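# Snap cover onto base and butt unit against finished unit

## Task

Press the front cover onto the base until it snaps shut. Then set the closed unit upright on the belt so that one of its ends touches the closer end of the already finished unit, lined up with that unit or with the belt. The finished unit must stay roughly where it is, and none of the cover's tongues or end guides may end up bent or broken.

## Robot and tools

Robot: two arms, left_arm and right_arm, each ending in a parallel two-finger gripper. The fingers point along the gripper's own +z axis and spread along its y axis. The reported hand point (end_effector_position) sits between the finger pads, about 1 cm short of the tips.

Frame: every pose, velocity and offset uses the scene frame. Its origin is at table height, halfway between the two arms' nominal bases; +z is up, +x reaches out over the table, and left_arm is on the +y side. Calibrated base positions: left_arm (-0.056, +0.328, +0.014) m, right_arm (+0.020, -0.276, +0.036) m, each turned only slightly about z. Reported hand poses may be off by a few centimetres, more at long reach.

Row layout (shared by execute_actions and move): one flat list of 14 numbers covering both arms, each in [-1, 1]. Numbers 1-7 are left_arm: dx, dy, dz, rx, ry, rz, opening; numbers 8-14 are the same for right_arm. Always send all 14, even if one arm is idle. dx, dy, dz, rx, ry, rz are offsets, not poses: they count from that arm's Hand target as it stood when the action or move began, along scene axes, with the turn about the Hand target's position. Scale: 1.0 equals 0.6 m or 180 degrees, so 0.05 is 3 cm. rx, ry, rz form a single rotation vector. Opening is absolute, not an offset: +1 is fully open (0.094 m), -1 fully shut. Sending all six pose numbers as 0 re-requests the current Hand target; a 0 in the opening slot is a real command (half open), so repeat the present opening to leave a gripper unchanged.

execute_actions(actions, cameras): actions is a list of actions; each action is a table of up to 15 rows, one row per 1/30 s step, and if shorter its last row is held to fill 15 steps. Every row in an action measures from the action's starting Hand target, not from the previous row; a new action starts from the updated Hand target, so repeating an offset keeps moving further. An empty list just returns state and images. cameras selects images: omitted/null/["all"] gives all, [] gives none, an unknown name voids the call.

move(target, speed, blend, opening_speed, blocking, cameras): drives each gripper along a straight line to its target. target is one 14-number row, or a list of up to 15 rows, all offsets measured from the same starting Hand targets. speed is m/s, 0.002 to 2.9 (default 0.25), one value or one per target; rotation is capped at twice that in rad/s. blend (m) rounds corners in a list. opening_speed (at least 0.2 per second on the -1..+1 scale) ramps the fingers; use a low value when closing on fragile parts. Paths share a 10 s cap and do not avoid obstacles or the other arm. blocking=false returns after about 0.5 s while the move continues. The result adds a move: line giving the ending (done, off_target, moving, held, fault) and limits (paced = pose clipped, held = steps withheld). Done means at rest within 10 mm and 2 degrees; neither done nor off_target tells you about contact.

wait(seconds 0-10, cameras) lets time pass with commands held. stop(cameras) brakes a running move. zoom_image(camera, region [x0,y0,x1,y1], max 504x504 px) enlarges part of the latest image from cam_low, cam_left_wrist or cam_right_wrist (each 672x504). read_manual gives licence texts only. finished_scene ends the scene for good; the result must hold without the robot.

Result lines: per-arm end_effector_position (m) and quaternion, Hand target (the last commanded pose after clipping; next offsets start here), Tool commands, Joint positions (last value = finger opening in m), Joint velocities ("within noise" means still), joint torques (include gravity, noisy, joints 1-3 wrap sign past ±28 N m), and grip_measured on the opening scale. grip_measured tracks the command up to the force limit, so it does not reveal first contact; empty it reads up to ~2.5 mm wide, on a hard part a few mm narrow. Actions calls also list hand positions at some steps.

Behaviour: orientation commands are clipped to 40 degrees from the current one each step. Friction and weight often leave a gripper a centimetre or more short; a further action (even all zeros) re-asks, or send the remaining distance. An arm blocked by an object keeps pushing until commanded back past its gripper. Avoid paths close to an arm's own base and wrist positions near the first joint axis, which can flip shoulder posture. Faster moves lag more and hit harder.

Avoid: dropping or releasing moving parts, slamming, hard pushes, letting the two arms or grippers collide or one gripper closing on the other's fingers, knocking anything off the work area, and forcing the cover's tongues or end guides. Watch for MOTOR HOT (75 °C); at 90 °C an arm folds and idles, at 100 °C it goes limp, so do not hold loads or stretch or strain arms longer than needed. Objects may occasionally get nudged by outside pushes. Scene time runs on while you think.

Each tool is called after ">>>" as name(argument=value, ...) on one line, values as JSON.

## Session

>>> execute_actions(actions=[])

Scene clock: 0.00 s.
left_arm: end_effector_position=(+0.3429, +0.3545, +0.1319) grip_measured=+1.000 end_effector_quat_wxyz=(+0.599, -0.048, +0.794, +0.092) | right_arm: end_effector_position=(+0.4214, -0.2786, +0.1259) grip_measured=+1.000 end_effector_quat_wxyz=(+0.567, +0.014, +0.823, -0.030)
Joint positions: left_arm=[-0.073 1.523 0.38 0.864 -0.249 0.022 0.094] | right_arm=[0.055 1.575 0.393 0.818 0.097 0 0.094]
Joint velocities: within noise
Joint torques (N m): no reading
Motor temperatures (°C): left_arm=[28 29 31 29 30 27 27] | right_arm=[29 26 28 27 26 27 26]
Heat: left arm: 31 °C; right arm: 29 °C.
Hand target: left_arm +0.3443, +0.3547, +0.1358; +0.602, -0.049, +0.791, +0.092 | right_arm +0.4222, -0.2785, +0.1277; +0.568, +0.014, +0.822, -0.030
Tool commands: left_gripper/opening=+1.0 right_gripper/opening=+1.0

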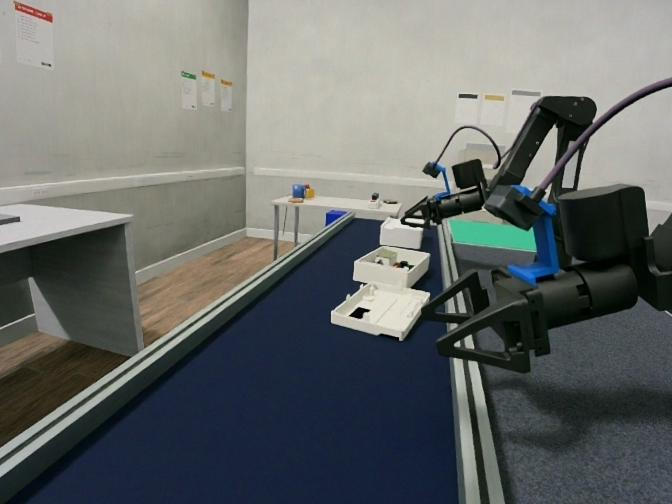

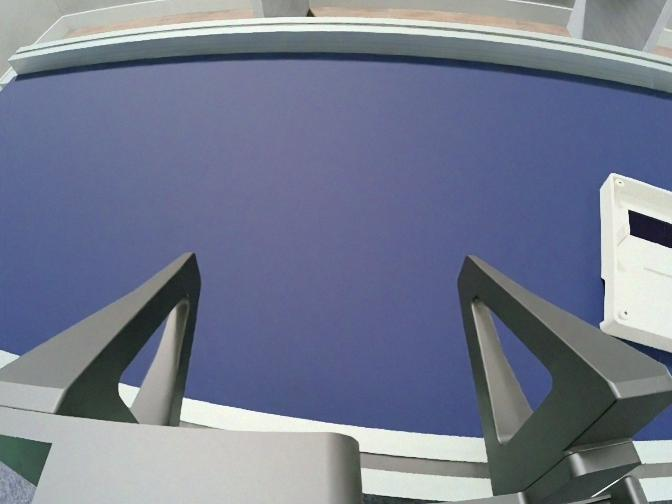

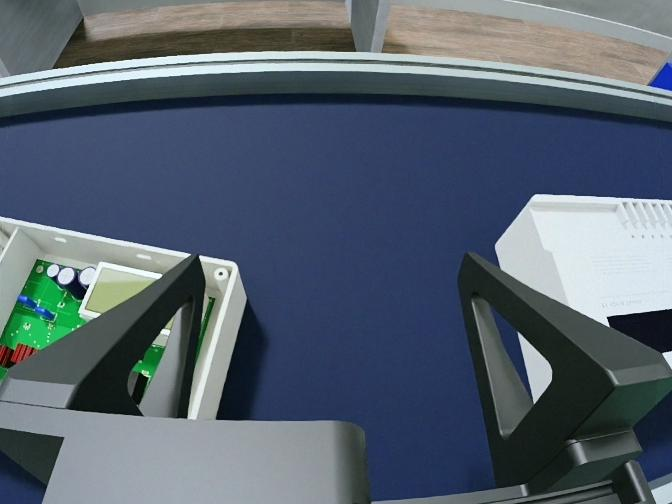

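>>> zoom_image(camera="cam_low", region=[310, 200, 460, 350])

>>> zoom_image(camera="cam_right_wrist", region=[0, 180, 300, 420])

>>> zoom_image(camera="cam_left_wrist", region=[472, 150, 672, 380])

>>> zoom_image(camera="cam_right_wrist", region=[450, 150, 672, 400])

Scaled by 3.360 from the camera's 672x504 image, which has a finer 960x720 frame.

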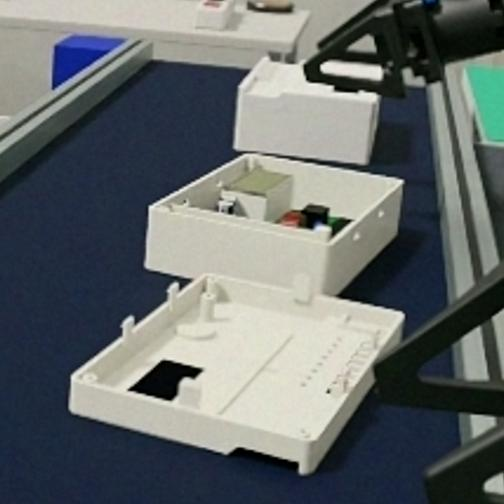

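Scaled by 1.680 from the camera's 672x504 image, which has a finer 960x720 frame.

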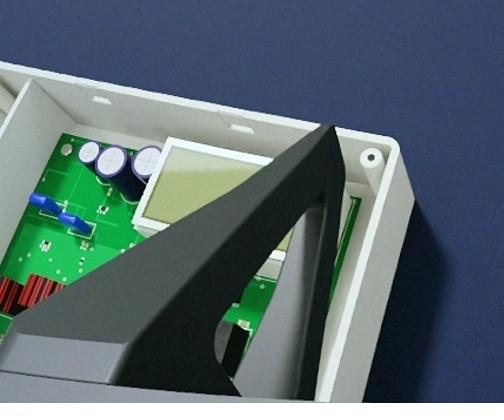

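Scaled by 2.191 from the camera's 672x504 image, which has a finer 960x720 frame.

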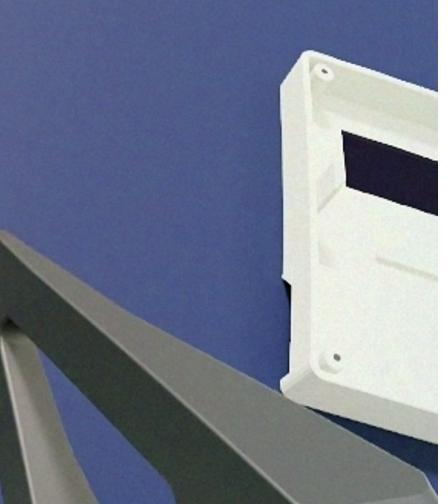

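Scaled by 2.016 from the camera's 672x504 image, which has a finer 960x720 frame.

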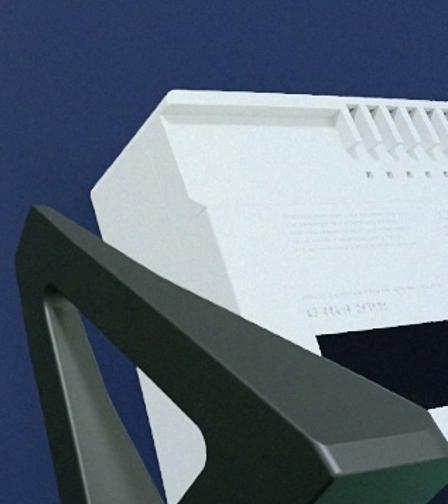

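>>> move(target=[[-0.04,-0.4,0.16,0,0,0,1, -0.08,-0.15,0.16,0,0,0,1]])

>>> move(target=[[0,-0.28,0.05,0,0,0,1, 0,-0.05,0.05,0,0,0,1]])

Scene clock: 13.87 s.
left_arm: end_effector_position=(+0.3161, +0.1163, +0.2252) grip_measured=+1.000 end_effector_quat_wxyz=(+0.598, -0.037, +0.796, +0.088) | right_arm: end_effector_position=(+0.3708, -0.3691, +0.2074) grip_measured=+1.000 end_effector_quat_wxyz=(+0.554, +0.023, +0.832, -0.031)
Joint positions: left_arm=[-0.906 1.576 0.978 0.071 -1.008 -0.359 0.094] | right_arm=[-0.386 1.104 0.518 0.171 -0.298 -0.156 0.094]
Joint velocities: within noise
Joint torques (N m): left_arm=[0.08 -4.29 11.44 1.34 -0.41 -0.1] | right_arm=[-0.5 -4.16 8.66 2.28 -0.32 -0.03]
Motor temperatures (°C): left_arm=[28 29 33 32 30 27 27] | right_arm=[29 28 30 30 26 26 26]
Heat: left arm: 33 °C; right arm: 30 °C.
Hand target: left_arm +0.3203, +0.1148, +0.2317; +0.602, -0.049, +0.792, +0.092 | right_arm +0.3741, -0.3686, +0.2236; +0.568, +0.014, +0.822, -0.030
Off the commanded pose: left_arm 0.008 m, 2 deg | right_arm 0.017 m, 2 deg.
move: off_target (right_arm)
camera_calibration:
cam_left_wrist: T_world_to_cam=[[0.176554, -0.984275, 0.00557261, 0.0540641], [-0.824438, -0.150971, -0.545445, 0.408888], [0.537709, 0.0917061, -0.838128, 0.142622], [0, 0, 0, 1]] pos_world=[0.250869, 0.101865, 0.34226]
cam_right_wrist: T_world_to_cam=[[-0.0517294, -0.996406, 0.0670819, -0.358232], [-0.870495, 0.0120673, -0.49203, 0.446049], [0.489452, -0.0838468, -0.86799, 0.104853], [0, 0, 0, 1]] pos_world=[0.318431, -0.353536, 0.334511]

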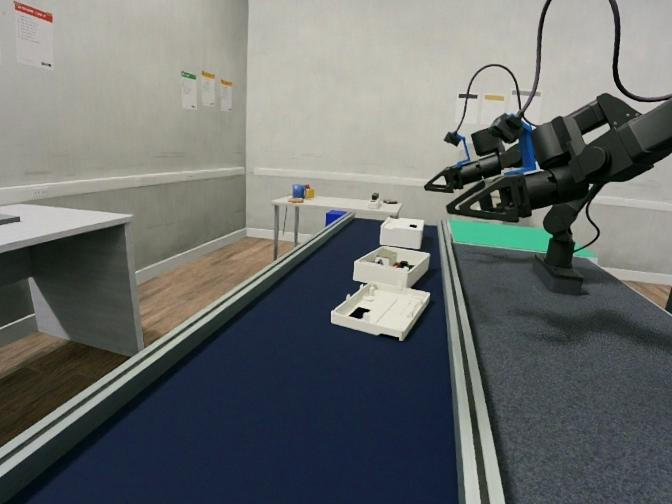

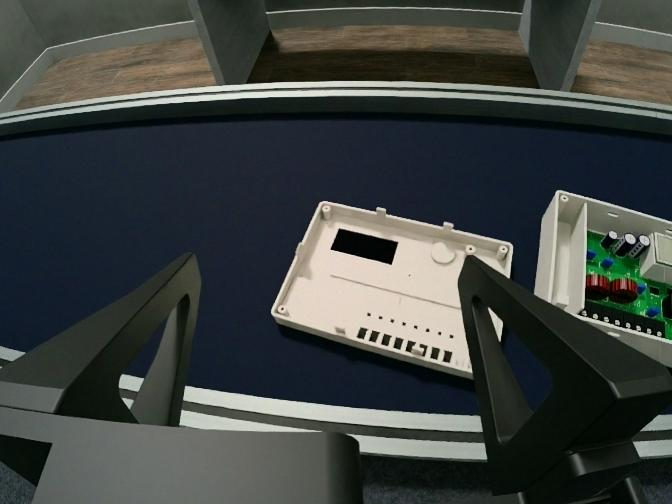

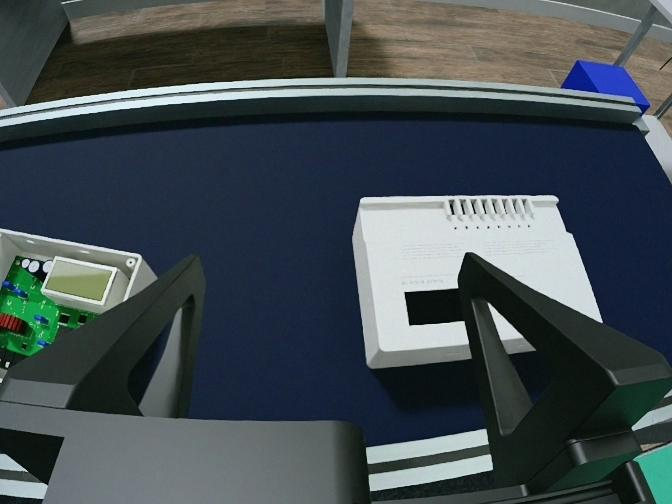

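Scene clock: 15.93 s.
left_arm: end_effector_position=(+0.3172, -0.0517, +0.2621) grip_measured=+1.000 end_effector_quat_wxyz=(+0.598, -0.041, +0.796, +0.082) | right_arm: end_effector_position=(+0.3707, -0.3987, +0.2444) grip_measured=+1.000 end_effector_quat_wxyz=(+0.562, +0.022, +0.826, -0.034)
Joint positions: left_arm=[-1.138 2.126 1.902 -0.585 -1.187 -0.686 0.094] | right_arm=[-0.513 1.115 0.662 0.04 -0.414 -0.207 0.094]
Joint velocities: within noise
Joint torques (N m): left_arm=[0.09 -7.68 11.56 1.02 -0.55 -0.1] | right_arm=[-0.44 -3.02 8.8 2.25 -0.33 -0.04]
Motor temperatures (°C): left_arm=[28 30 33 32 30 27 27] | right_arm=[29 28 30 30 26 26 26]
Heat: left arm: 33 °C; right arm: 30 °C.
Hand target: left_arm +0.3203, -0.0532, +0.2617; +0.602, -0.049, +0.792, +0.092 | right_arm +0.3741, -0.3987, +0.2538; +0.568, +0.014, +0.822, -0.030
Off the commanded pose: left_arm 0.004 m, 2 deg | right_arm 0.010 m, 1 deg.
move: done
camera_calibration:
cam_left_wrist: T_world_to_cam=[[0.175369, -0.984335, 0.0181871, -0.114673], [-0.82458, -0.15695, -0.543539, 0.403824], [0.537879, 0.0803232, -0.839187, 0.188009], [0, 0, 0, 1]] pos_world=[0.251969, -0.0645976, 0.379354]
cam_right_wrist: T_world_to_cam=[[-0.0544632, -0.995884, 0.072449, -0.39046], [-0.860683, 0.0100373, -0.509043, 0.46421], [0.50622, -0.0900797, -0.857687, 0.123333], [0, 0, 0, 1]] pos_world=[0.315838, -0.382402, 0.370373]

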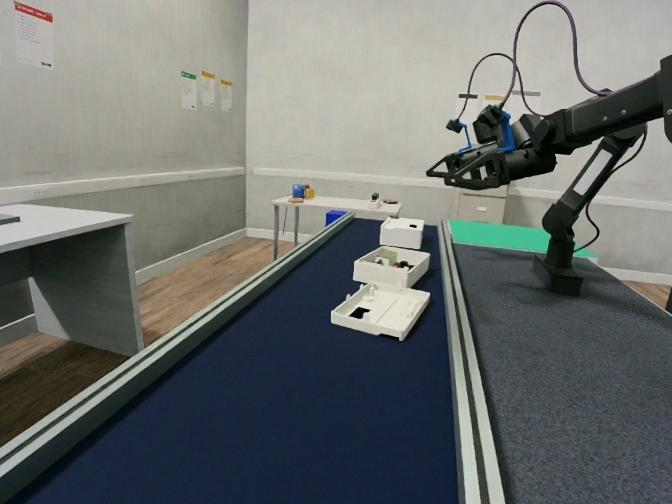

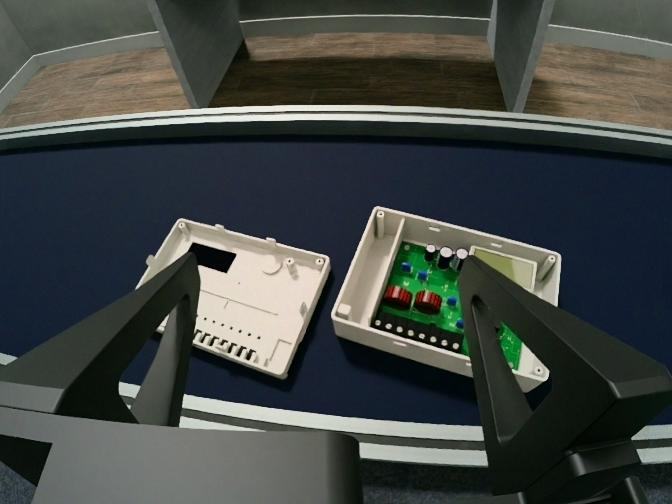

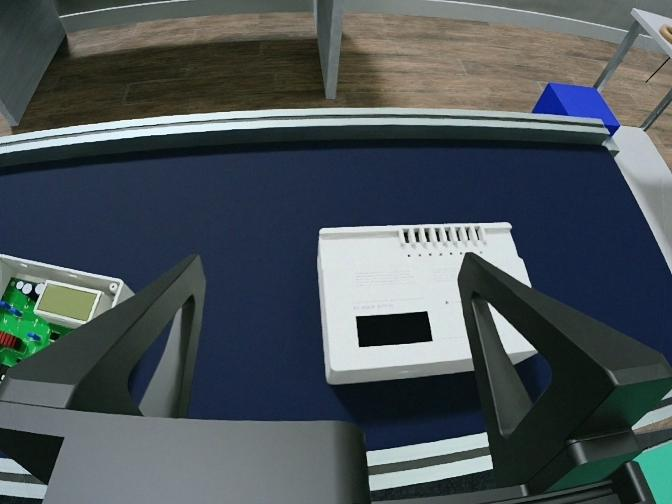

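>>> zoom_image(camera="cam_left_wrist", region=[130, 190, 350, 390])

>>> zoom_image(camera="cam_left_wrist", region=[320, 190, 580, 410])

>>> zoom_image(camera="cam_right_wrist", region=[300, 200, 560, 400])

Scaled by 2.291 from the camera's 672x504 image, which has a finer 960x720 frame.

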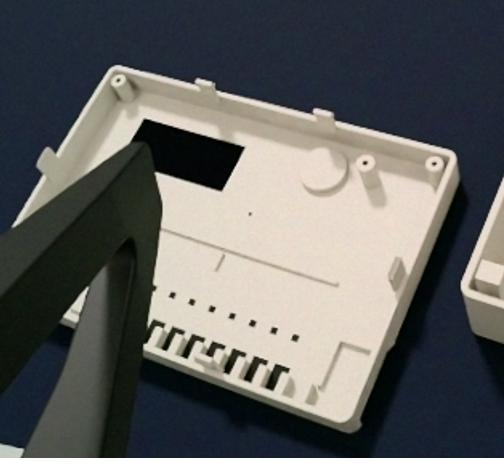

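Scaled by 1.938 from the camera's 672x504 image, which has a finer 960x720 frame.

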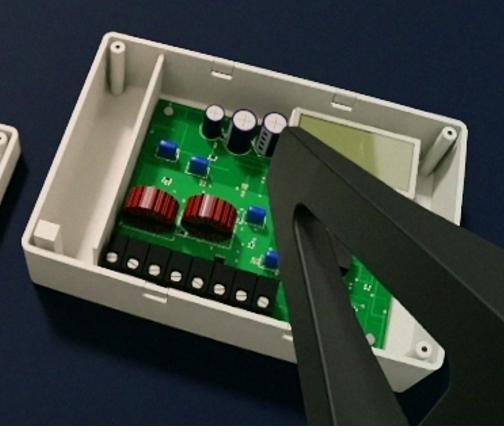

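Scaled by 1.938 from the camera's 672x504 image, which has a finer 960x720 frame.

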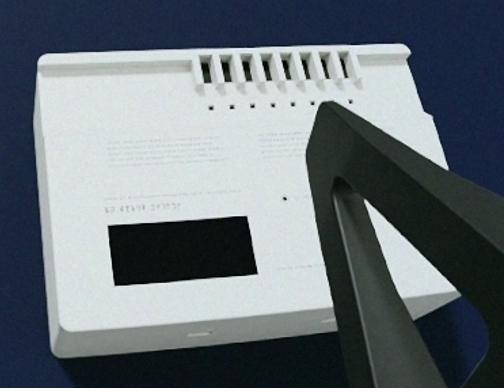

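>>> move(target=[0.11,0.2,-0.10,0,-0.08,0,1, 0,0,0,0,0,0,1], cameras=["cam_left_wrist"])

>>> zoom_image(camera="cam_left_wrist", region=[90, 100, 590, 500])

Scene clock: 65.23 s.
left_arm: end_effector_position=(+0.3853, +0.0635, +0.2112) grip_measured=+1.000 end_effector_quat_wxyz=(+0.700, -0.067, +0.706, +0.080) | right_arm: end_effector_position=(+0.3706, -0.3986, +0.2442) grip_measured=+1.000 end_effector_quat_wxyz=(+0.561, +0.022, +0.827, -0.033)
Joint positions: left_arm=[-0.875 2.022 1.109 0.898 -1.056 0.007 0.094] | right_arm=[-0.513 1.115 0.662 0.039 -0.414 -0.207 0.094]
Joint velocities: within noise
Joint torques (N m): left_arm=[0.68 -7.57 5.35 1.67 0.08 0.02] | right_arm=[-0.43 -2.99 8.8 2.25 -0.33 -0.03]
Motor temperatures (°C): left_arm=[28 32 38 31 30 27 27] | right_arm=[29 27 34 36 26 26 26]
Heat: left arm: 38 °C; right arm: 36 °C.
Hand target: left_arm +0.3864, +0.0668, +0.2018; +0.697, -0.060, +0.710, +0.085 | right_arm +0.3741, -0.3987, +0.2537; +0.568, +0.014, +0.822, -0.030
Off the commanded pose: left_arm 0.010 m, 1 deg | right_arm 0.010 m, 1 deg.
move: done
camera_calibration:
cam_left_wrist: T_world_to_cam=[[0.190934, -0.9783, 0.0804531, -0.0317753], [-0.641399, -0.186384, -0.744223, 0.424073], [0.743069, 0.0904946, -0.663068, -0.0174648], [0, 0, 0, 1]] pos_world=[0.291045, 0.0495351, 0.306581]
Images, in order (width x height): cam_left_wrist 672x504.

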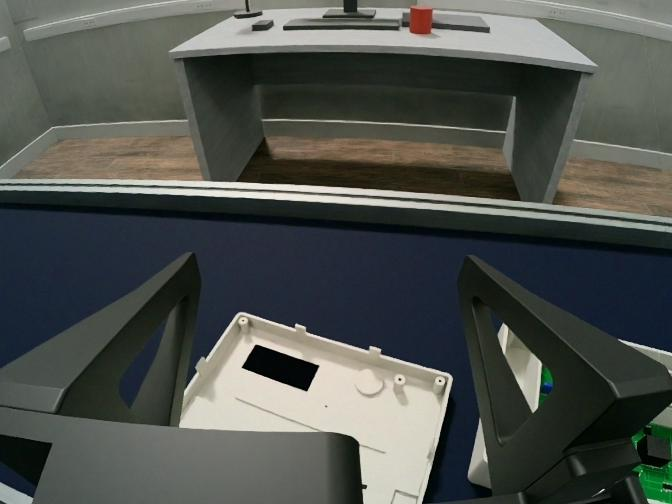

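Scaled by 1.008 from the camera's 672x504 image, which has a finer 960x720 frame.

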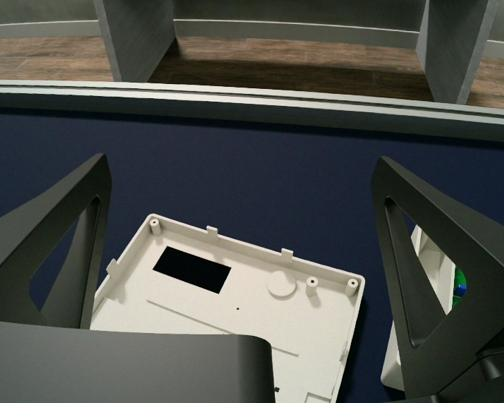

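>>> move(target=[0.025,0.01,-0.15,0,0.26,0,1, 0,0,0,0,0,0,1], cameras=["cam_left_wrist"])

>>> zoom_image(camera="cam_left_wrist", region=[90, 60, 590, 500])

Scene clock: 71.67 s.
left_arm: end_effector_position=(+0.3948, +0.0736, +0.1138) grip_measured=+1.000 end_effector_quat_wxyz=(+0.357, -0.015, +0.929, +0.099) | right_arm: end_effector_position=(+0.3706, -0.3986, +0.2441) grip_measured=+1.000 end_effector_quat_wxyz=(+0.561, +0.022, +0.827, -0.033)
Joint positions: left_arm=[-0.743 2.139 1.7 -0.66 -0.618 -0.595 0.094] | right_arm=[-0.513 1.115 0.662 0.039 -0.414 -0.207 0.094]
Joint velocities: within noise
Joint torques (N m): left_arm=[0.44 -7.58 11.19 0.89 -0.3 -0.11] | right_arm=[-0.44 -2.99 8.8 2.25 -0.33 -0.03]
Motor temperatures (°C): left_arm=[28 32 37 32 30 27 27] | right_arm=[29 27 35 36 26 26 26]
Heat: left arm: 37 °C; right arm: 36 °C.
Hand target: left_arm +0.4013, +0.0729, +0.1116; +0.357, -0.021, +0.928, +0.102 | right_arm +0.3741, -0.3987, +0.2537; +0.568, +0.014, +0.822, -0.030
Off the commanded pose: left_arm 0.007 m, 1 deg | right_arm 0.010 m, 1 deg.
move: done
camera_calibration:
cam_left_wrist: T_world_to_cam=[[0.161141, -0.98244, -0.0940485, 0.016026], [-0.986833, -0.159049, -0.0293801, 0.412578], [0.0139058, 0.0975445, -0.995134, 0.23507], [0, 0, 0, 1]] pos_world=[0.401295, 0.0584351, 0.247555]
Images, in order (width x height): cam_left_wrist 672x504.

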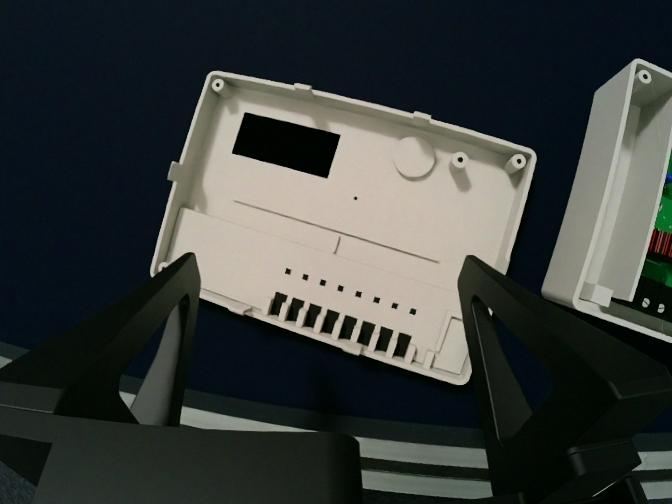

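Scaled by 1.008 from the camera's 672x504 image, which has a finer 960x720 frame.

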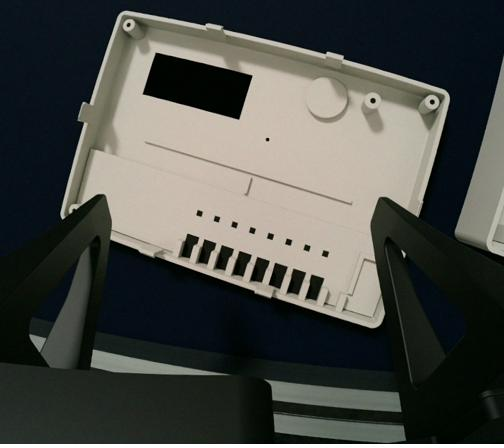

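>>> move(target=[[0.10,0.0085,0.10,0.147,0.232,-0.522,0, -0.1,0.15,0,-0.487,-0.074,0.106,0],[0.156,0.0085,0.05,0.147,0.232,-0.522,0, -0.123,0.2,0,-0.487,-0.074,0.106,0]], cameras=["cam_left_wrist","cam_low"])

Scene clock: 122.80 s.
left_arm: end_effector_position=(+0.4898, +0.0800, +0.1461) grip_measured=+0.003 end_effector_quat_wxyz=(+0.224, +0.724, +0.644, +0.102) | right_arm: end_effector_position=(+0.3019, -0.2789, +0.2603) grip_measured=+0.002 end_effector_quat_wxyz=(+0.502, -0.500, +0.493, -0.506)
Joint positions: left_arm=[-0.456 2.649 2.845 -1.269 -0.005 1.259 0.047] | right_arm=[-0.021 0.44 0.16 0.294 -0.045 -1.581 0.047]
Joint velocities: within noise
Joint torques (N m): left_arm=[0.23 -10.4 9.46 1.15 0.05 0.01] | right_arm=[0.57 0.09 6.2 2.23 0.04 0.11]
Motor temperatures (°C): left_arm=[28 34 38 31 30 27 27] | right_arm=[29 27 36 38 26 26 26]
Heat: left arm: 38 °C; right arm: 38 °C.
Hand target: left_arm +0.4948, +0.0778, +0.1417; -0.001, +0.748, +0.664, +0.000 | right_arm +0.3003, -0.2786, +0.2536; +0.499, -0.501, +0.500, -0.500
Off the commanded pose: left_arm 0.007 m, 29 deg | right_arm 0.007 m, 1 deg.
elbow stopped short (left arm): the move would have taken joint 3 (elbow) straighter than the controller allows.
move: off_target (left_arm)
camera_calibration:
cam_left_wrist: T_world_to_cam=[[-0.904685, -0.0261391, -0.425278, 0.503991], [-0.23416, 0.864377, 0.444996, -0.0115081], [0.355969, 0.502165, -0.78811, 0.0351481], [0, 0, 0, 1]] pos_world=[0.440746, 0.00547109, 0.247158]
Images, in order (width x height): cam_low 672x504, cam_left_wrist 672x504.

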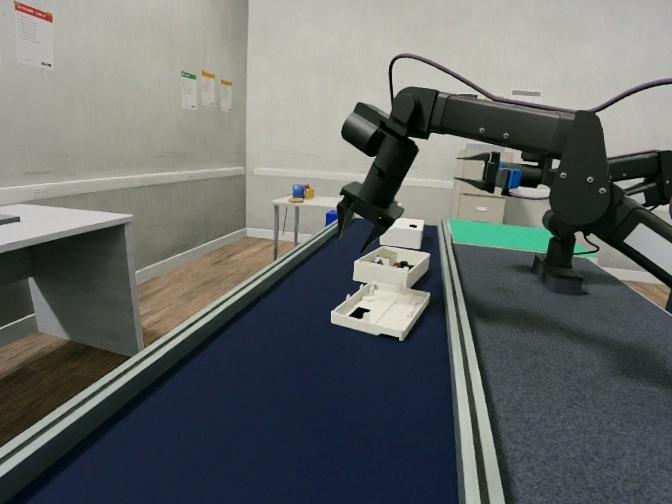

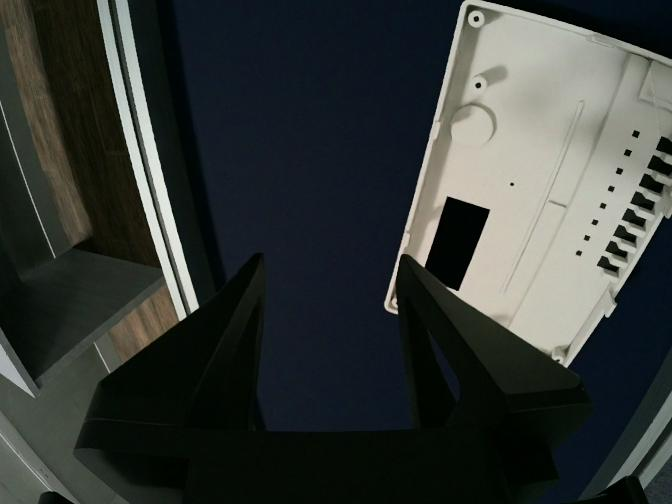

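>>> move(target=[-0.358,0.204,0.23,-0.616,0.205,0.636,0, 0,0,0,0,0,0,0], cameras=["cam_low"], speed=0.4)

>>> move(target=[[0,0,0,0,0,0,0, 0.133,0.298,-0.09,0.411,0.367,-0.411,-0.2],[0,0,0,0,0,0,0, 0.2,0.414,-0.22,0.411,0.367,-0.411,-0.2]], speed=0.4)

Scene clock: 174.60 s.
left_arm: end_effector_position=(+0.2840, +0.2002, +0.2841) grip_measured=+0.003 end_effector_quat_wxyz=(+0.352, -0.352, +0.611, -0.616) | right_arm: end_effector_position=(+0.3019, -0.2791, +0.2599) grip_measured=+0.002 end_effector_quat_wxyz=(+0.501, -0.500, +0.494, -0.506)
Joint positions: left_arm=[-0.232 1.004 0.47 0.541 0.323 -1.577 0.047] | right_arm=[-0.021 0.44 0.16 0.293 -0.043 -1.581 0.047]
Joint velocities: within noise
Joint torques (N m): left_arm=[-0.59 -2.77 6.8 1.81 -0.08 0.07] | right_arm=[0.58 0.06 6.2 2.24 0.03 0.11]
Motor temperatures (°C): left_arm=[28 36 37 33 30 27 27] | right_arm=[29 26 37 40 26 26 26]
Heat: left arm: 37 °C; right arm: 40 °C.
Hand target: left_arm +0.2800, +0.2002, +0.2796; +0.353, -0.353, +0.613, -0.613 | right_arm +0.3003, -0.2786, +0.2536; +0.499, -0.501, +0.500, -0.500
Off the commanded pose: left_arm 0.006 m, 0 deg | right_arm 0.007 m, 1 deg.
move: done
Images, in order (width x height): cam_low 672x504.

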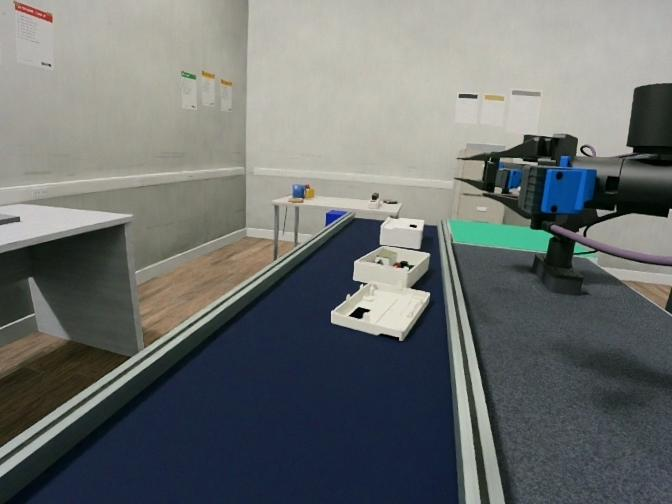

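Scene clock: 178.67 s.
left_arm: end_effector_position=(+0.2840, +0.2003, +0.2841) grip_measured=+0.003 end_effector_quat_wxyz=(+0.352, -0.352, +0.611, -0.616) | right_arm: end_effector_position=(+0.4174, -0.0305, +0.1208) grip_measured=-0.198 end_effector_quat_wxyz=(+0.000, +0.050, +0.999, -0.001)
Joint positions: left_arm=[-0.232 1.004 0.47 0.541 0.323 -1.578 0.047] | right_arm=[0.573 2.423 2.348 -1.497 0.002 0.651 0.038]
Joint velocities: within noise
Joint torques (N m): left_arm=[-0.59 -2.77 6.78 1.81 -0.08 0.05] | right_arm=[-0.17 -12.74 7.27 0.45 -0.05 0.1]
Motor temperatures (°C): left_arm=[28 35 37 34 30 27 27] | right_arm=[29 27 38 39 26 26 26]
Heat: left arm: 37 °C; right arm: 39 °C.
Hand target: left_arm +0.2800, +0.2001, +0.2796; +0.353, -0.353, +0.613, -0.613 | right_arm +0.4202, -0.0302, +0.1216; +0.001, +0.056, +0.998, +0.000
Off the commanded pose: left_arm 0.006 m, 0 deg | right_arm 0.003 m, 1 deg.
move: done
camera_calibration:
cam_left_wrist: T_world_to_cam=[[0.0340927, 0.101522, 0.994249, -0.315834], [-0.947948, -0.311855, 0.0643483, 0.321417], [0.316595, -0.94469, 0.0856057, 0.209559], [0, 0, 0, 1]] pos_world=[0.249109, 0.330268, 0.275396]
cam_right_wrist: T_world_to_cam=[[-0.0524415, -0.998624, -0.000714424, -0.00426175], [-0.789703, 0.0410324, 0.612116, 0.273701], [-0.611244, 0.0326645, -0.790768, 0.488948], [0, 0, 0, 1]] pos_world=[0.514785, -0.0314577, 0.219105]

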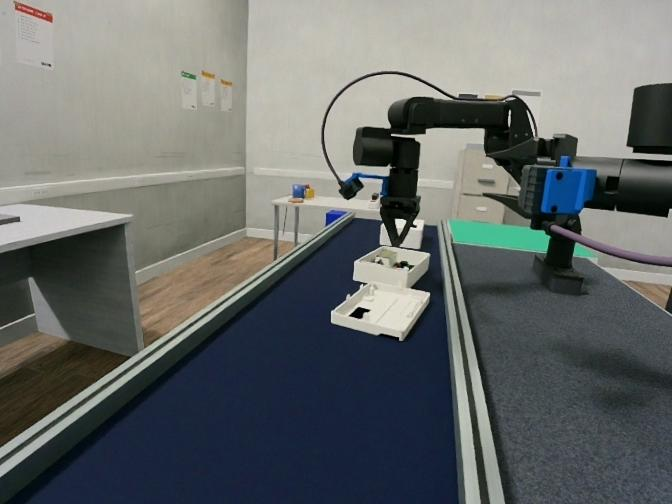

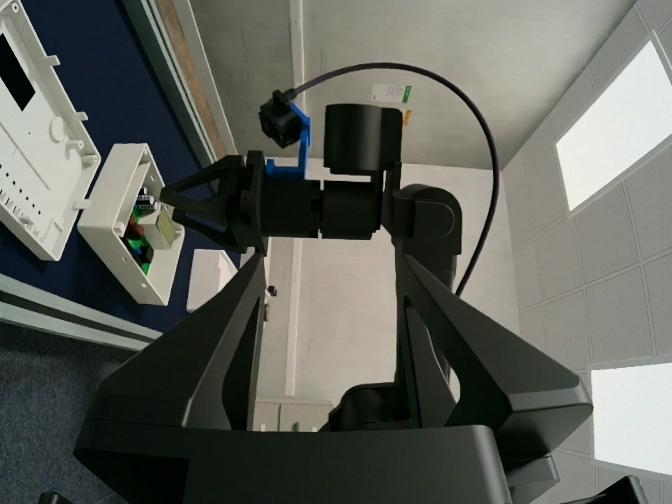

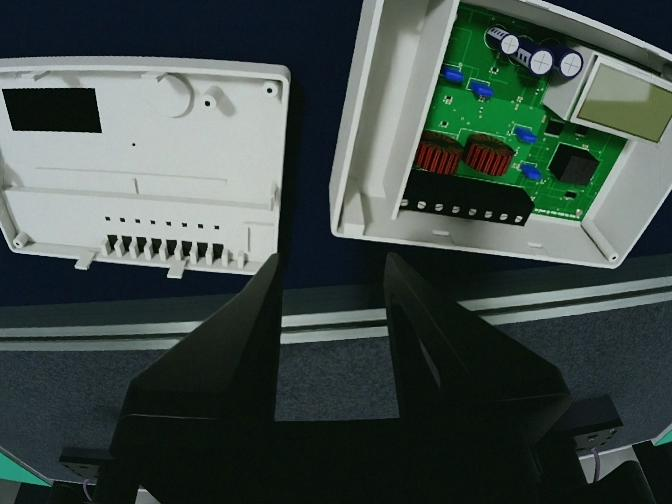

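>>> move(target=[0,0,0,0,0,0,0, 0.03,0.038,-0.10,0,0,0,-0.35], cameras=["cam_right_wrist"])

>>> zoom_image(camera="cam_right_wrist", region=[180, 60, 480, 360])

Scene clock: 183.90 s.
left_arm: end_effector_position=(+0.2841, +0.2004, +0.2841) grip_measured=+0.003 end_effector_quat_wxyz=(+0.352, -0.353, +0.610, -0.616) | right_arm: end_effector_position=(+0.4338, -0.0130, +0.0646) grip_measured=-0.348 end_effector_quat_wxyz=(-0.005, +0.053, +0.999, -0.005)
Joint positions: left_arm=[-0.232 1.004 0.47 0.541 0.322 -1.578 0.047] | right_arm=[0.586 2.57 2.394 -1.409 0.002 0.672 0.031]
Joint velocities: within noise
Joint torques (N m): left_arm=[-0.61 -2.74 6.79 1.81 -0.09 0.05] | right_arm=[0.57 -13.14 7.36 0.61 -0.05 0.12]
Motor temperatures (°C): left_arm=[28 34 37 34 30 27 27] | right_arm=[28 29 38 37 26 26 26]
Heat: left arm: 37 °C; right arm: 38 °C.
Hand target: left_arm +0.2800, +0.2001, +0.2796; +0.353, -0.353, +0.613, -0.613 | right_arm +0.4384, -0.0074, +0.0618; +0.001, +0.056, +0.998, +0.001
Off the commanded pose: left_arm 0.006 m, 0 deg | right_arm 0.008 m, 1 deg.
move: done
camera_calibration:
cam_right_wrist: T_world_to_cam=[[-0.0600304, -0.998178, 0.00607545, 0.0168217], [-0.782923, 0.0508588, 0.620036, 0.316998], [-0.619216, 0.0324644, -0.78455, 0.457084], [0, 0, 0, 1]] pos_world=[0.532229, -0.0141701, 0.161952]
Images, in order (width x height): cam_right_wrist 672x504.

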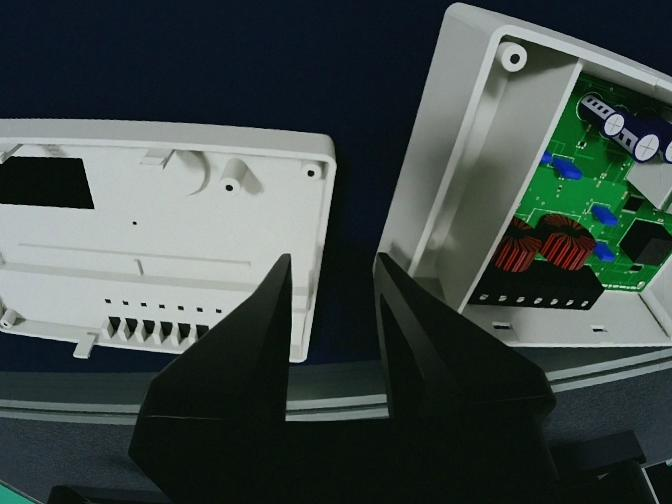

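Scaled by 1.680 from the camera's 672x504 image, which has a finer 960x720 frame.

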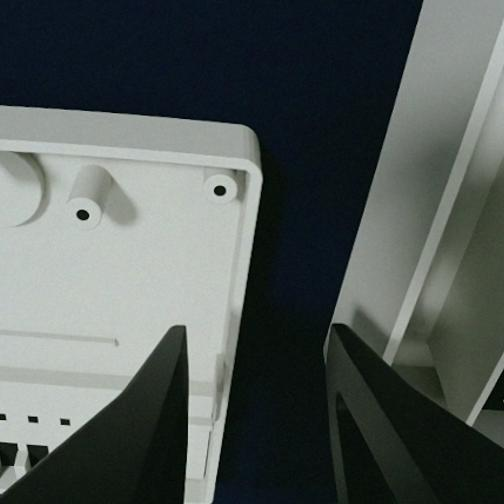

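>>> move(target=[0,0,0,0,0,0,0, 0.018,0.008,-0.035,0,0,0,-0.57], cameras=["cam_right_wrist"], speed=0.1)

>>> zoom_image(camera="cam_right_wrist", region=[180, 60, 480, 360])

Scene clock: 197.17 s.
left_arm: end_effector_position=(+0.2841, +0.2004, +0.2841) grip_measured=+0.003 end_effector_quat_wxyz=(+0.352, -0.353, +0.610, -0.616) | right_arm: end_effector_position=(+0.4462, -0.0052, +0.0489) grip_measured=-0.568 end_effector_quat_wxyz=(+0.002, +0.054, +0.999, +0.000)
Joint positions: left_arm=[-0.232 1.004 0.47 0.541 0.322 -1.578 0.047] | right_arm=[0.586 2.649 2.481 -1.4 0.002 0.672 0.02]
Joint velocities: within noise
Joint torques (N m): left_arm=[-0.59 -2.74 6.79 1.81 -0.08 0.05] | right_arm=[0.23 -12.74 7.47 0.58 -0.05 0.08]
Motor temperatures (°C): left_arm=[28 33 36 35 30 27 27] | right_arm=[28 33 38 35 26 26 26]
Heat: left arm: 36 °C; right arm: 38 °C.
Hand target: left_arm +0.2800, +0.2001, +0.2796; +0.353, -0.353, +0.613, -0.613 | right_arm +0.4491, -0.0026, +0.0406; +0.001, +0.056, +0.998, +0.000
Off the commanded pose: left_arm 0.006 m, 0 deg | right_arm 0.009 m, 0 deg.
move: done
camera_calibration:
cam_right_wrist: T_world_to_cam=[[-0.0604081, -0.998166, -0.00390378, 0.0261017], [-0.791828, 0.0455388, 0.609044, 0.34053], [-0.607749, 0.0398823, -0.793127, 0.447496], [0, 0, 0, 1]] pos_world=[0.543183, -0.00730067, 0.147625]
Images, in order (width x height): cam_right_wrist 672x504.

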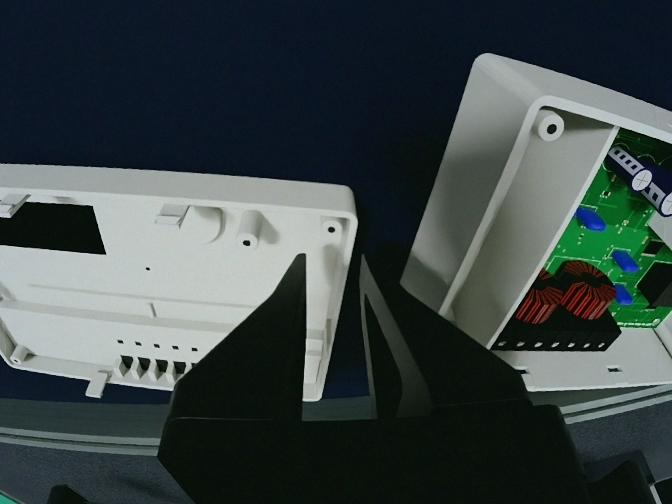

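Scaled by 1.680 from the camera's 672x504 image, which has a finer 960x720 frame.

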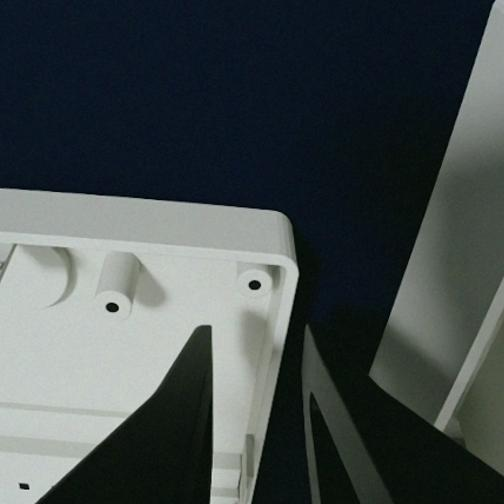

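>>> move(target=[[0,0,0,0,0,0,0, -0.037,0.001,0,0,0,0,-0.57],[0,0,0,0,0,0,0, -0.037,0.001,-0.04,0,0,0,-0.57]], cameras=["cam_right_wrist"], speed=0.06)

>>> zoom_image(camera="cam_right_wrist", region=[180, 60, 480, 360])

Scene clock: 208.57 s.
left_arm: end_effector_position=(+0.2841, +0.2005, +0.2841) grip_measured=+0.003 end_effector_quat_wxyz=(+0.352, -0.353, +0.610, -0.616) | right_arm: end_effector_position=(+0.4244, -0.0056, +0.0265) grip_measured=-0.568 end_effector_quat_wxyz=(-0.007, +0.053, +0.999, -0.004)
Joint positions: left_arm=[-0.232 1.004 0.47 0.541 0.322 -1.578 0.047] | right_arm=[0.608 2.554 2.212 -1.246 -0.003 0.693 0.02]
Joint velocities: within noise
Joint torques (N m): left_arm=[-0.59 -2.77 6.8 1.8 -0.07 0.06] | right_arm=[0.58 -14.06 3.54 1.06 -0.01 0.12]
Motor temperatures (°C): left_arm=[28 32 36 36 30 27 27] | right_arm=[28 34 37 33 26 26 26]
Heat: left arm: 36 °C; right arm: 37 °C.
Hand target: left_arm +0.2801, +0.2002, +0.2796; +0.353, -0.353, +0.613, -0.613 | right_arm +0.4270, -0.0020, +0.0166; +0.001, +0.056, +0.998, +0.000
Off the commanded pose: left_arm 0.006 m, 0 deg | right_arm 0.011 m, 1 deg.
move: off_target (right_arm)
camera_calibration:
cam_right_wrist: T_world_to_cam=[[-0.0593032, -0.99823, 0.00454341, 0.023609], [-0.780242, 0.049191, 0.62354, 0.331688], [-0.62266, 0.033433, -0.781778, 0.422453], [0, 0, 0, 1]] pos_world=[0.523241, -0.00687272, 0.123336]
Images, in order (width x height): cam_right_wrist 672x504.

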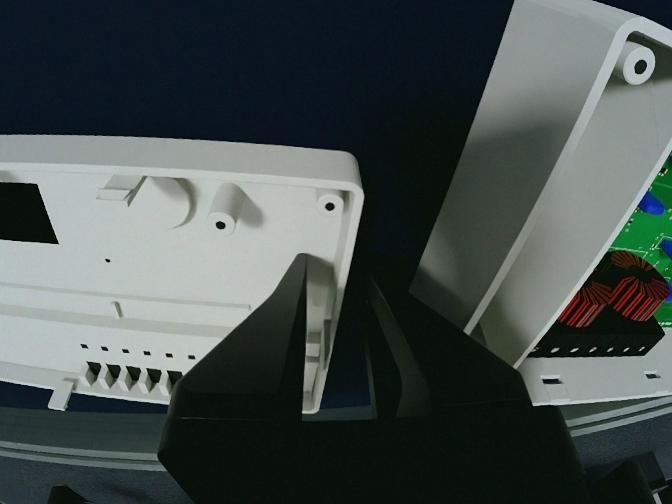

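Scaled by 1.680 from the camera's 672x504 image, which has a finer 960x720 frame.

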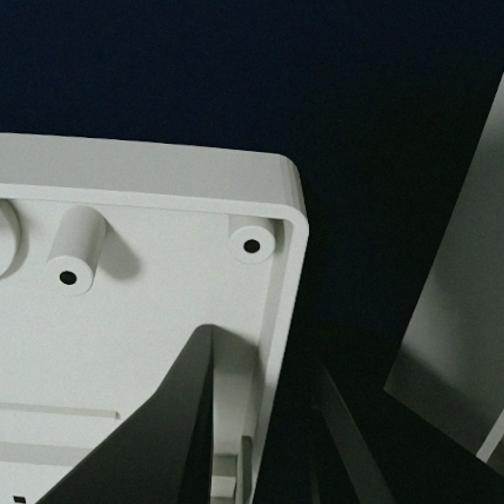

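>>> move(target=[0,0,0,0,0,0,0, 0,0,-0.01,0,0,0,-0.57], cameras=["cam_right_wrist"], speed=0.04)

>>> zoom_image(camera="cam_right_wrist", region=[180, 60, 480, 360])

Scene clock: 211.87 s.
left_arm: end_effector_position=(+0.2841, +0.2005, +0.2841) grip_measured=+0.003 end_effector_quat_wxyz=(+0.352, -0.353, +0.610, -0.616) | right_arm: end_effector_position=(+0.4242, -0.0054, +0.0262) grip_measured=-0.568 end_effector_quat_wxyz=(-0.006, +0.053, +0.999, -0.002)
Joint positions: left_arm=[-0.232 1.004 0.47 0.541 0.322 -1.578 0.047] | right_arm=[0.608 2.547 2.197 -1.234 -0.004 0.693 0.02]
Joint velocities: within noise
Joint torques (N m): left_arm=[-0.61 -2.77 6.79 1.81 -0.08 0.05] | right_arm=[0.57 -13.26 3.4 1.17 0 0.12]
Motor temperatures (°C): left_arm=[28 32 36 36 30 27 27] | right_arm=[28 35 37 33 26 26 26]
Heat: left arm: 36 °C; right arm: 37 °C.
Hand target: left_arm +0.2800, +0.2001, +0.2796; +0.353, -0.353, +0.613, -0.613 | right_arm +0.4269, -0.0020, +0.0107; +0.001, +0.056, +0.998, +0.000
Off the commanded pose: left_arm 0.006 m, 0 deg | right_arm 0.016 m, 1 deg.
move: off_target (right_arm)
camera_calibration:
cam_right_wrist: T_world_to_cam=[[-0.0593865, -0.998235, 0.000605375, 0.0238961], [-0.782121, 0.0469063, 0.621359, 0.332462], [-0.620291, 0.0364269, -0.783526, 0.421233], [0, 0, 0, 1]] pos_world=[0.522732, -0.00708488, 0.123454]
Images, in order (width x height): cam_right_wrist 672x504.

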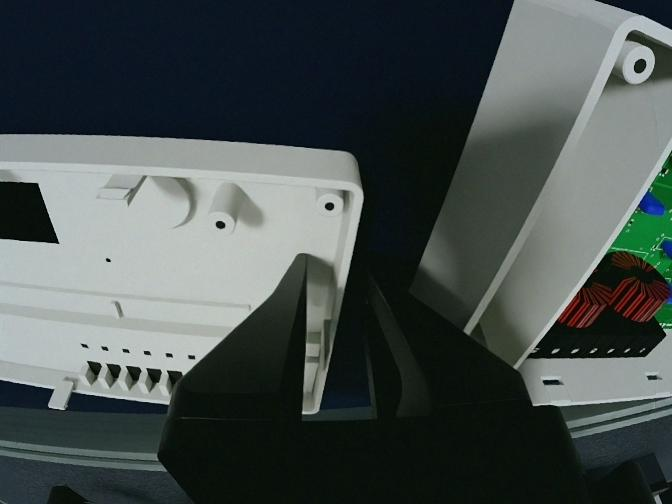

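Scaled by 1.680 from the camera's 672x504 image, which has a finer 960x720 frame.

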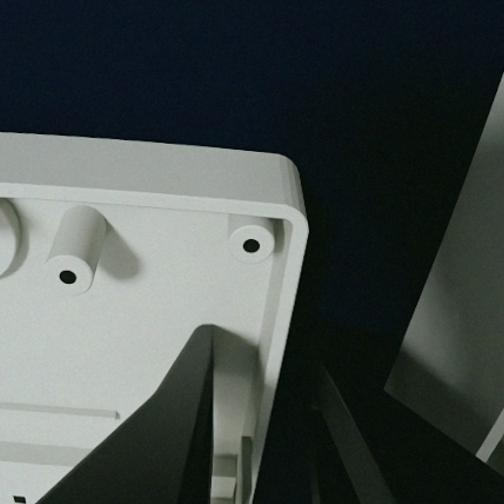

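>>> move(target=[[0,0,0,0,0,0,0, 0,0.001,0.013,0,0,0,-0.57],[0,0,0,0,0,0,0, 0,0.001,0.013,0,0,0,-1]], cameras=["cam_right_wrist"], speed=0.04, opening_speed=0.3)

>>> move(target=[0,0,0,0,0,0,0, 0,0,0.06,0,0,0,-1], speed=0.05)

Scene clock: 218.37 s.
left_arm: end_effector_position=(+0.2841, +0.2005, +0.2841) grip_measured=+0.003 end_effector_quat_wxyz=(+0.352, -0.353, +0.610, -0.616) | right_arm: end_effector_position=(+0.4261, -0.0032, +0.0263) grip_measured=-0.942 end_effector_quat_wxyz=(-0.002, +0.055, +0.998, +0.002)
Joint positions: left_arm=[-0.232 1.004 0.47 0.541 0.322 -1.578 0.047] | right_arm=[0.609 2.546 2.197 -1.222 -0.005 0.698 0.003]
Joint velocities: within noise
Joint torques (N m): left_arm=[-0.59 -2.77 6.79 1.8 -0.07 0.06] | right_arm=[0.55 -13.53 5 0.78 0.02 0.08]
Motor temperatures (°C): left_arm=[28 32 36 36 29 27 27] | right_arm=[28 36 36 33 26 26 26]
Heat: left arm: 36 °C; right arm: 36 °C.
Hand target: left_arm +0.2800, +0.2001, +0.2796; +0.353, -0.353, +0.613, -0.613 | right_arm +0.4270, -0.0014, +0.0185; +0.001, +0.056, +0.998, +0.000
Off the commanded pose: left_arm 0.006 m, 0 deg | right_arm 0.008 m, 0 deg.
move: done
camera_calibration:
cam_right_wrist: T_world_to_cam=[[-0.0635096, -0.997954, -0.00743789, 0.028278], [-0.787617, 0.045544, 0.61448, 0.336387], [-0.612884, 0.0448836, -0.788897, 0.41944], [0, 0, 0, 1]] pos_world=[0.523808, -0.00592626, 0.124403]
Images, in order (width x height): cam_right_wrist 672x504.

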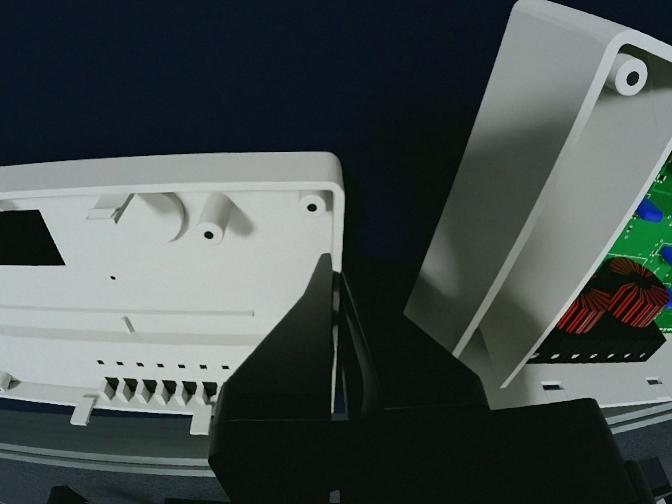

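Scene clock: 219.73 s.
left_arm: end_effector_position=(+0.2841, +0.2005, +0.2841) grip_measured=+0.003 end_effector_quat_wxyz=(+0.352, -0.353, +0.610, -0.616) | right_arm: end_effector_position=(+0.4217, -0.0062, +0.0451) grip_measured=-0.943 end_effector_quat_wxyz=(-0.013, +0.055, +0.998, -0.006)
Joint positions: left_arm=[-0.232 1.004 0.47 0.541 0.322 -1.578 0.047] | right_arm=[0.609 2.546 2.271 -1.323 -0.005 0.698 0.003]
Joint velocities: within noise
Joint torques (N m): left_arm=[-0.61 -2.76 6.79 1.81 -0.07 0.05] | right_arm=[0.55 -14.68 7.75 0.42 0.01 0.08]
Motor temperatures (°C): left_arm=[28 32 36 36 29 27 27] | right_arm=[28 36 36 33 26 26 26]
Heat: left arm: 36 °C; right arm: 36 °C.
Hand target: left_arm +0.2800, +0.2001, +0.2796; +0.353, -0.353, +0.613, -0.613 | right_arm +0.4270, -0.0014, +0.0544; +0.001, +0.056, +0.998, +0.000
Off the commanded pose: left_arm 0.006 m, 0 deg | right_arm 0.012 m, 2 deg.
move: off_target (right_arm)
camera_calibration:
cam_left_wrist: T_world_to_cam=[[0.0339775, 0.101643, 0.994241, -0.315849], [-0.947713, -0.312571, 0.0643422, 0.32153], [0.31731, -0.944441, 0.0857083, 0.209396], [0, 0, 0, 1]] pos_world=[0.249006, 0.330367, 0.275395]
cam_right_wrist: T_world_to_cam=[[-0.0634745, -0.997943, 0.00901543, 0.0243661], [-0.773562, 0.0549062, 0.631338, 0.314796], [-0.630534, 0.0330999, -0.775455, 0.438387], [0, 0, 0, 1]] pos_world=[0.521479, -0.00747885, 0.140987]

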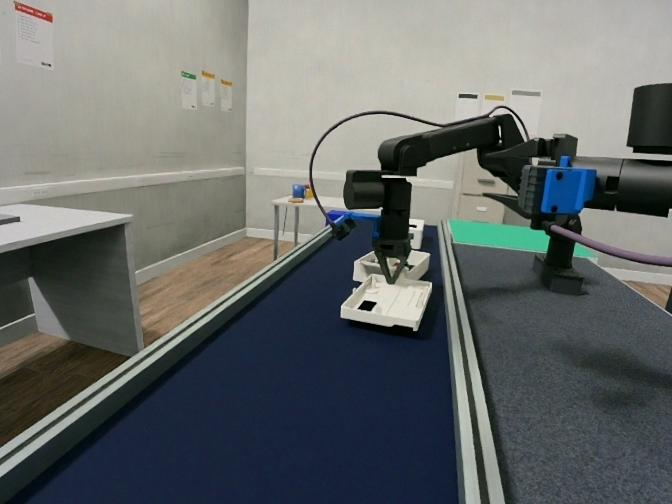

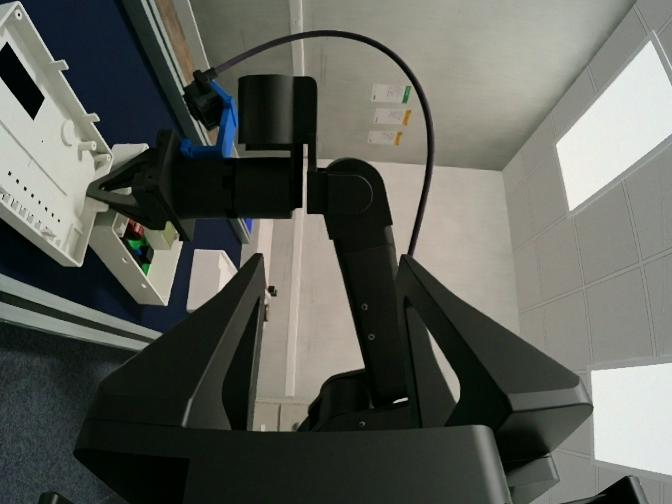

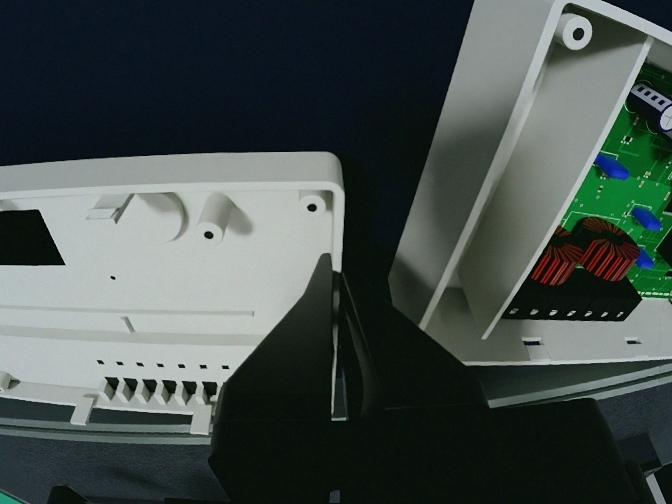

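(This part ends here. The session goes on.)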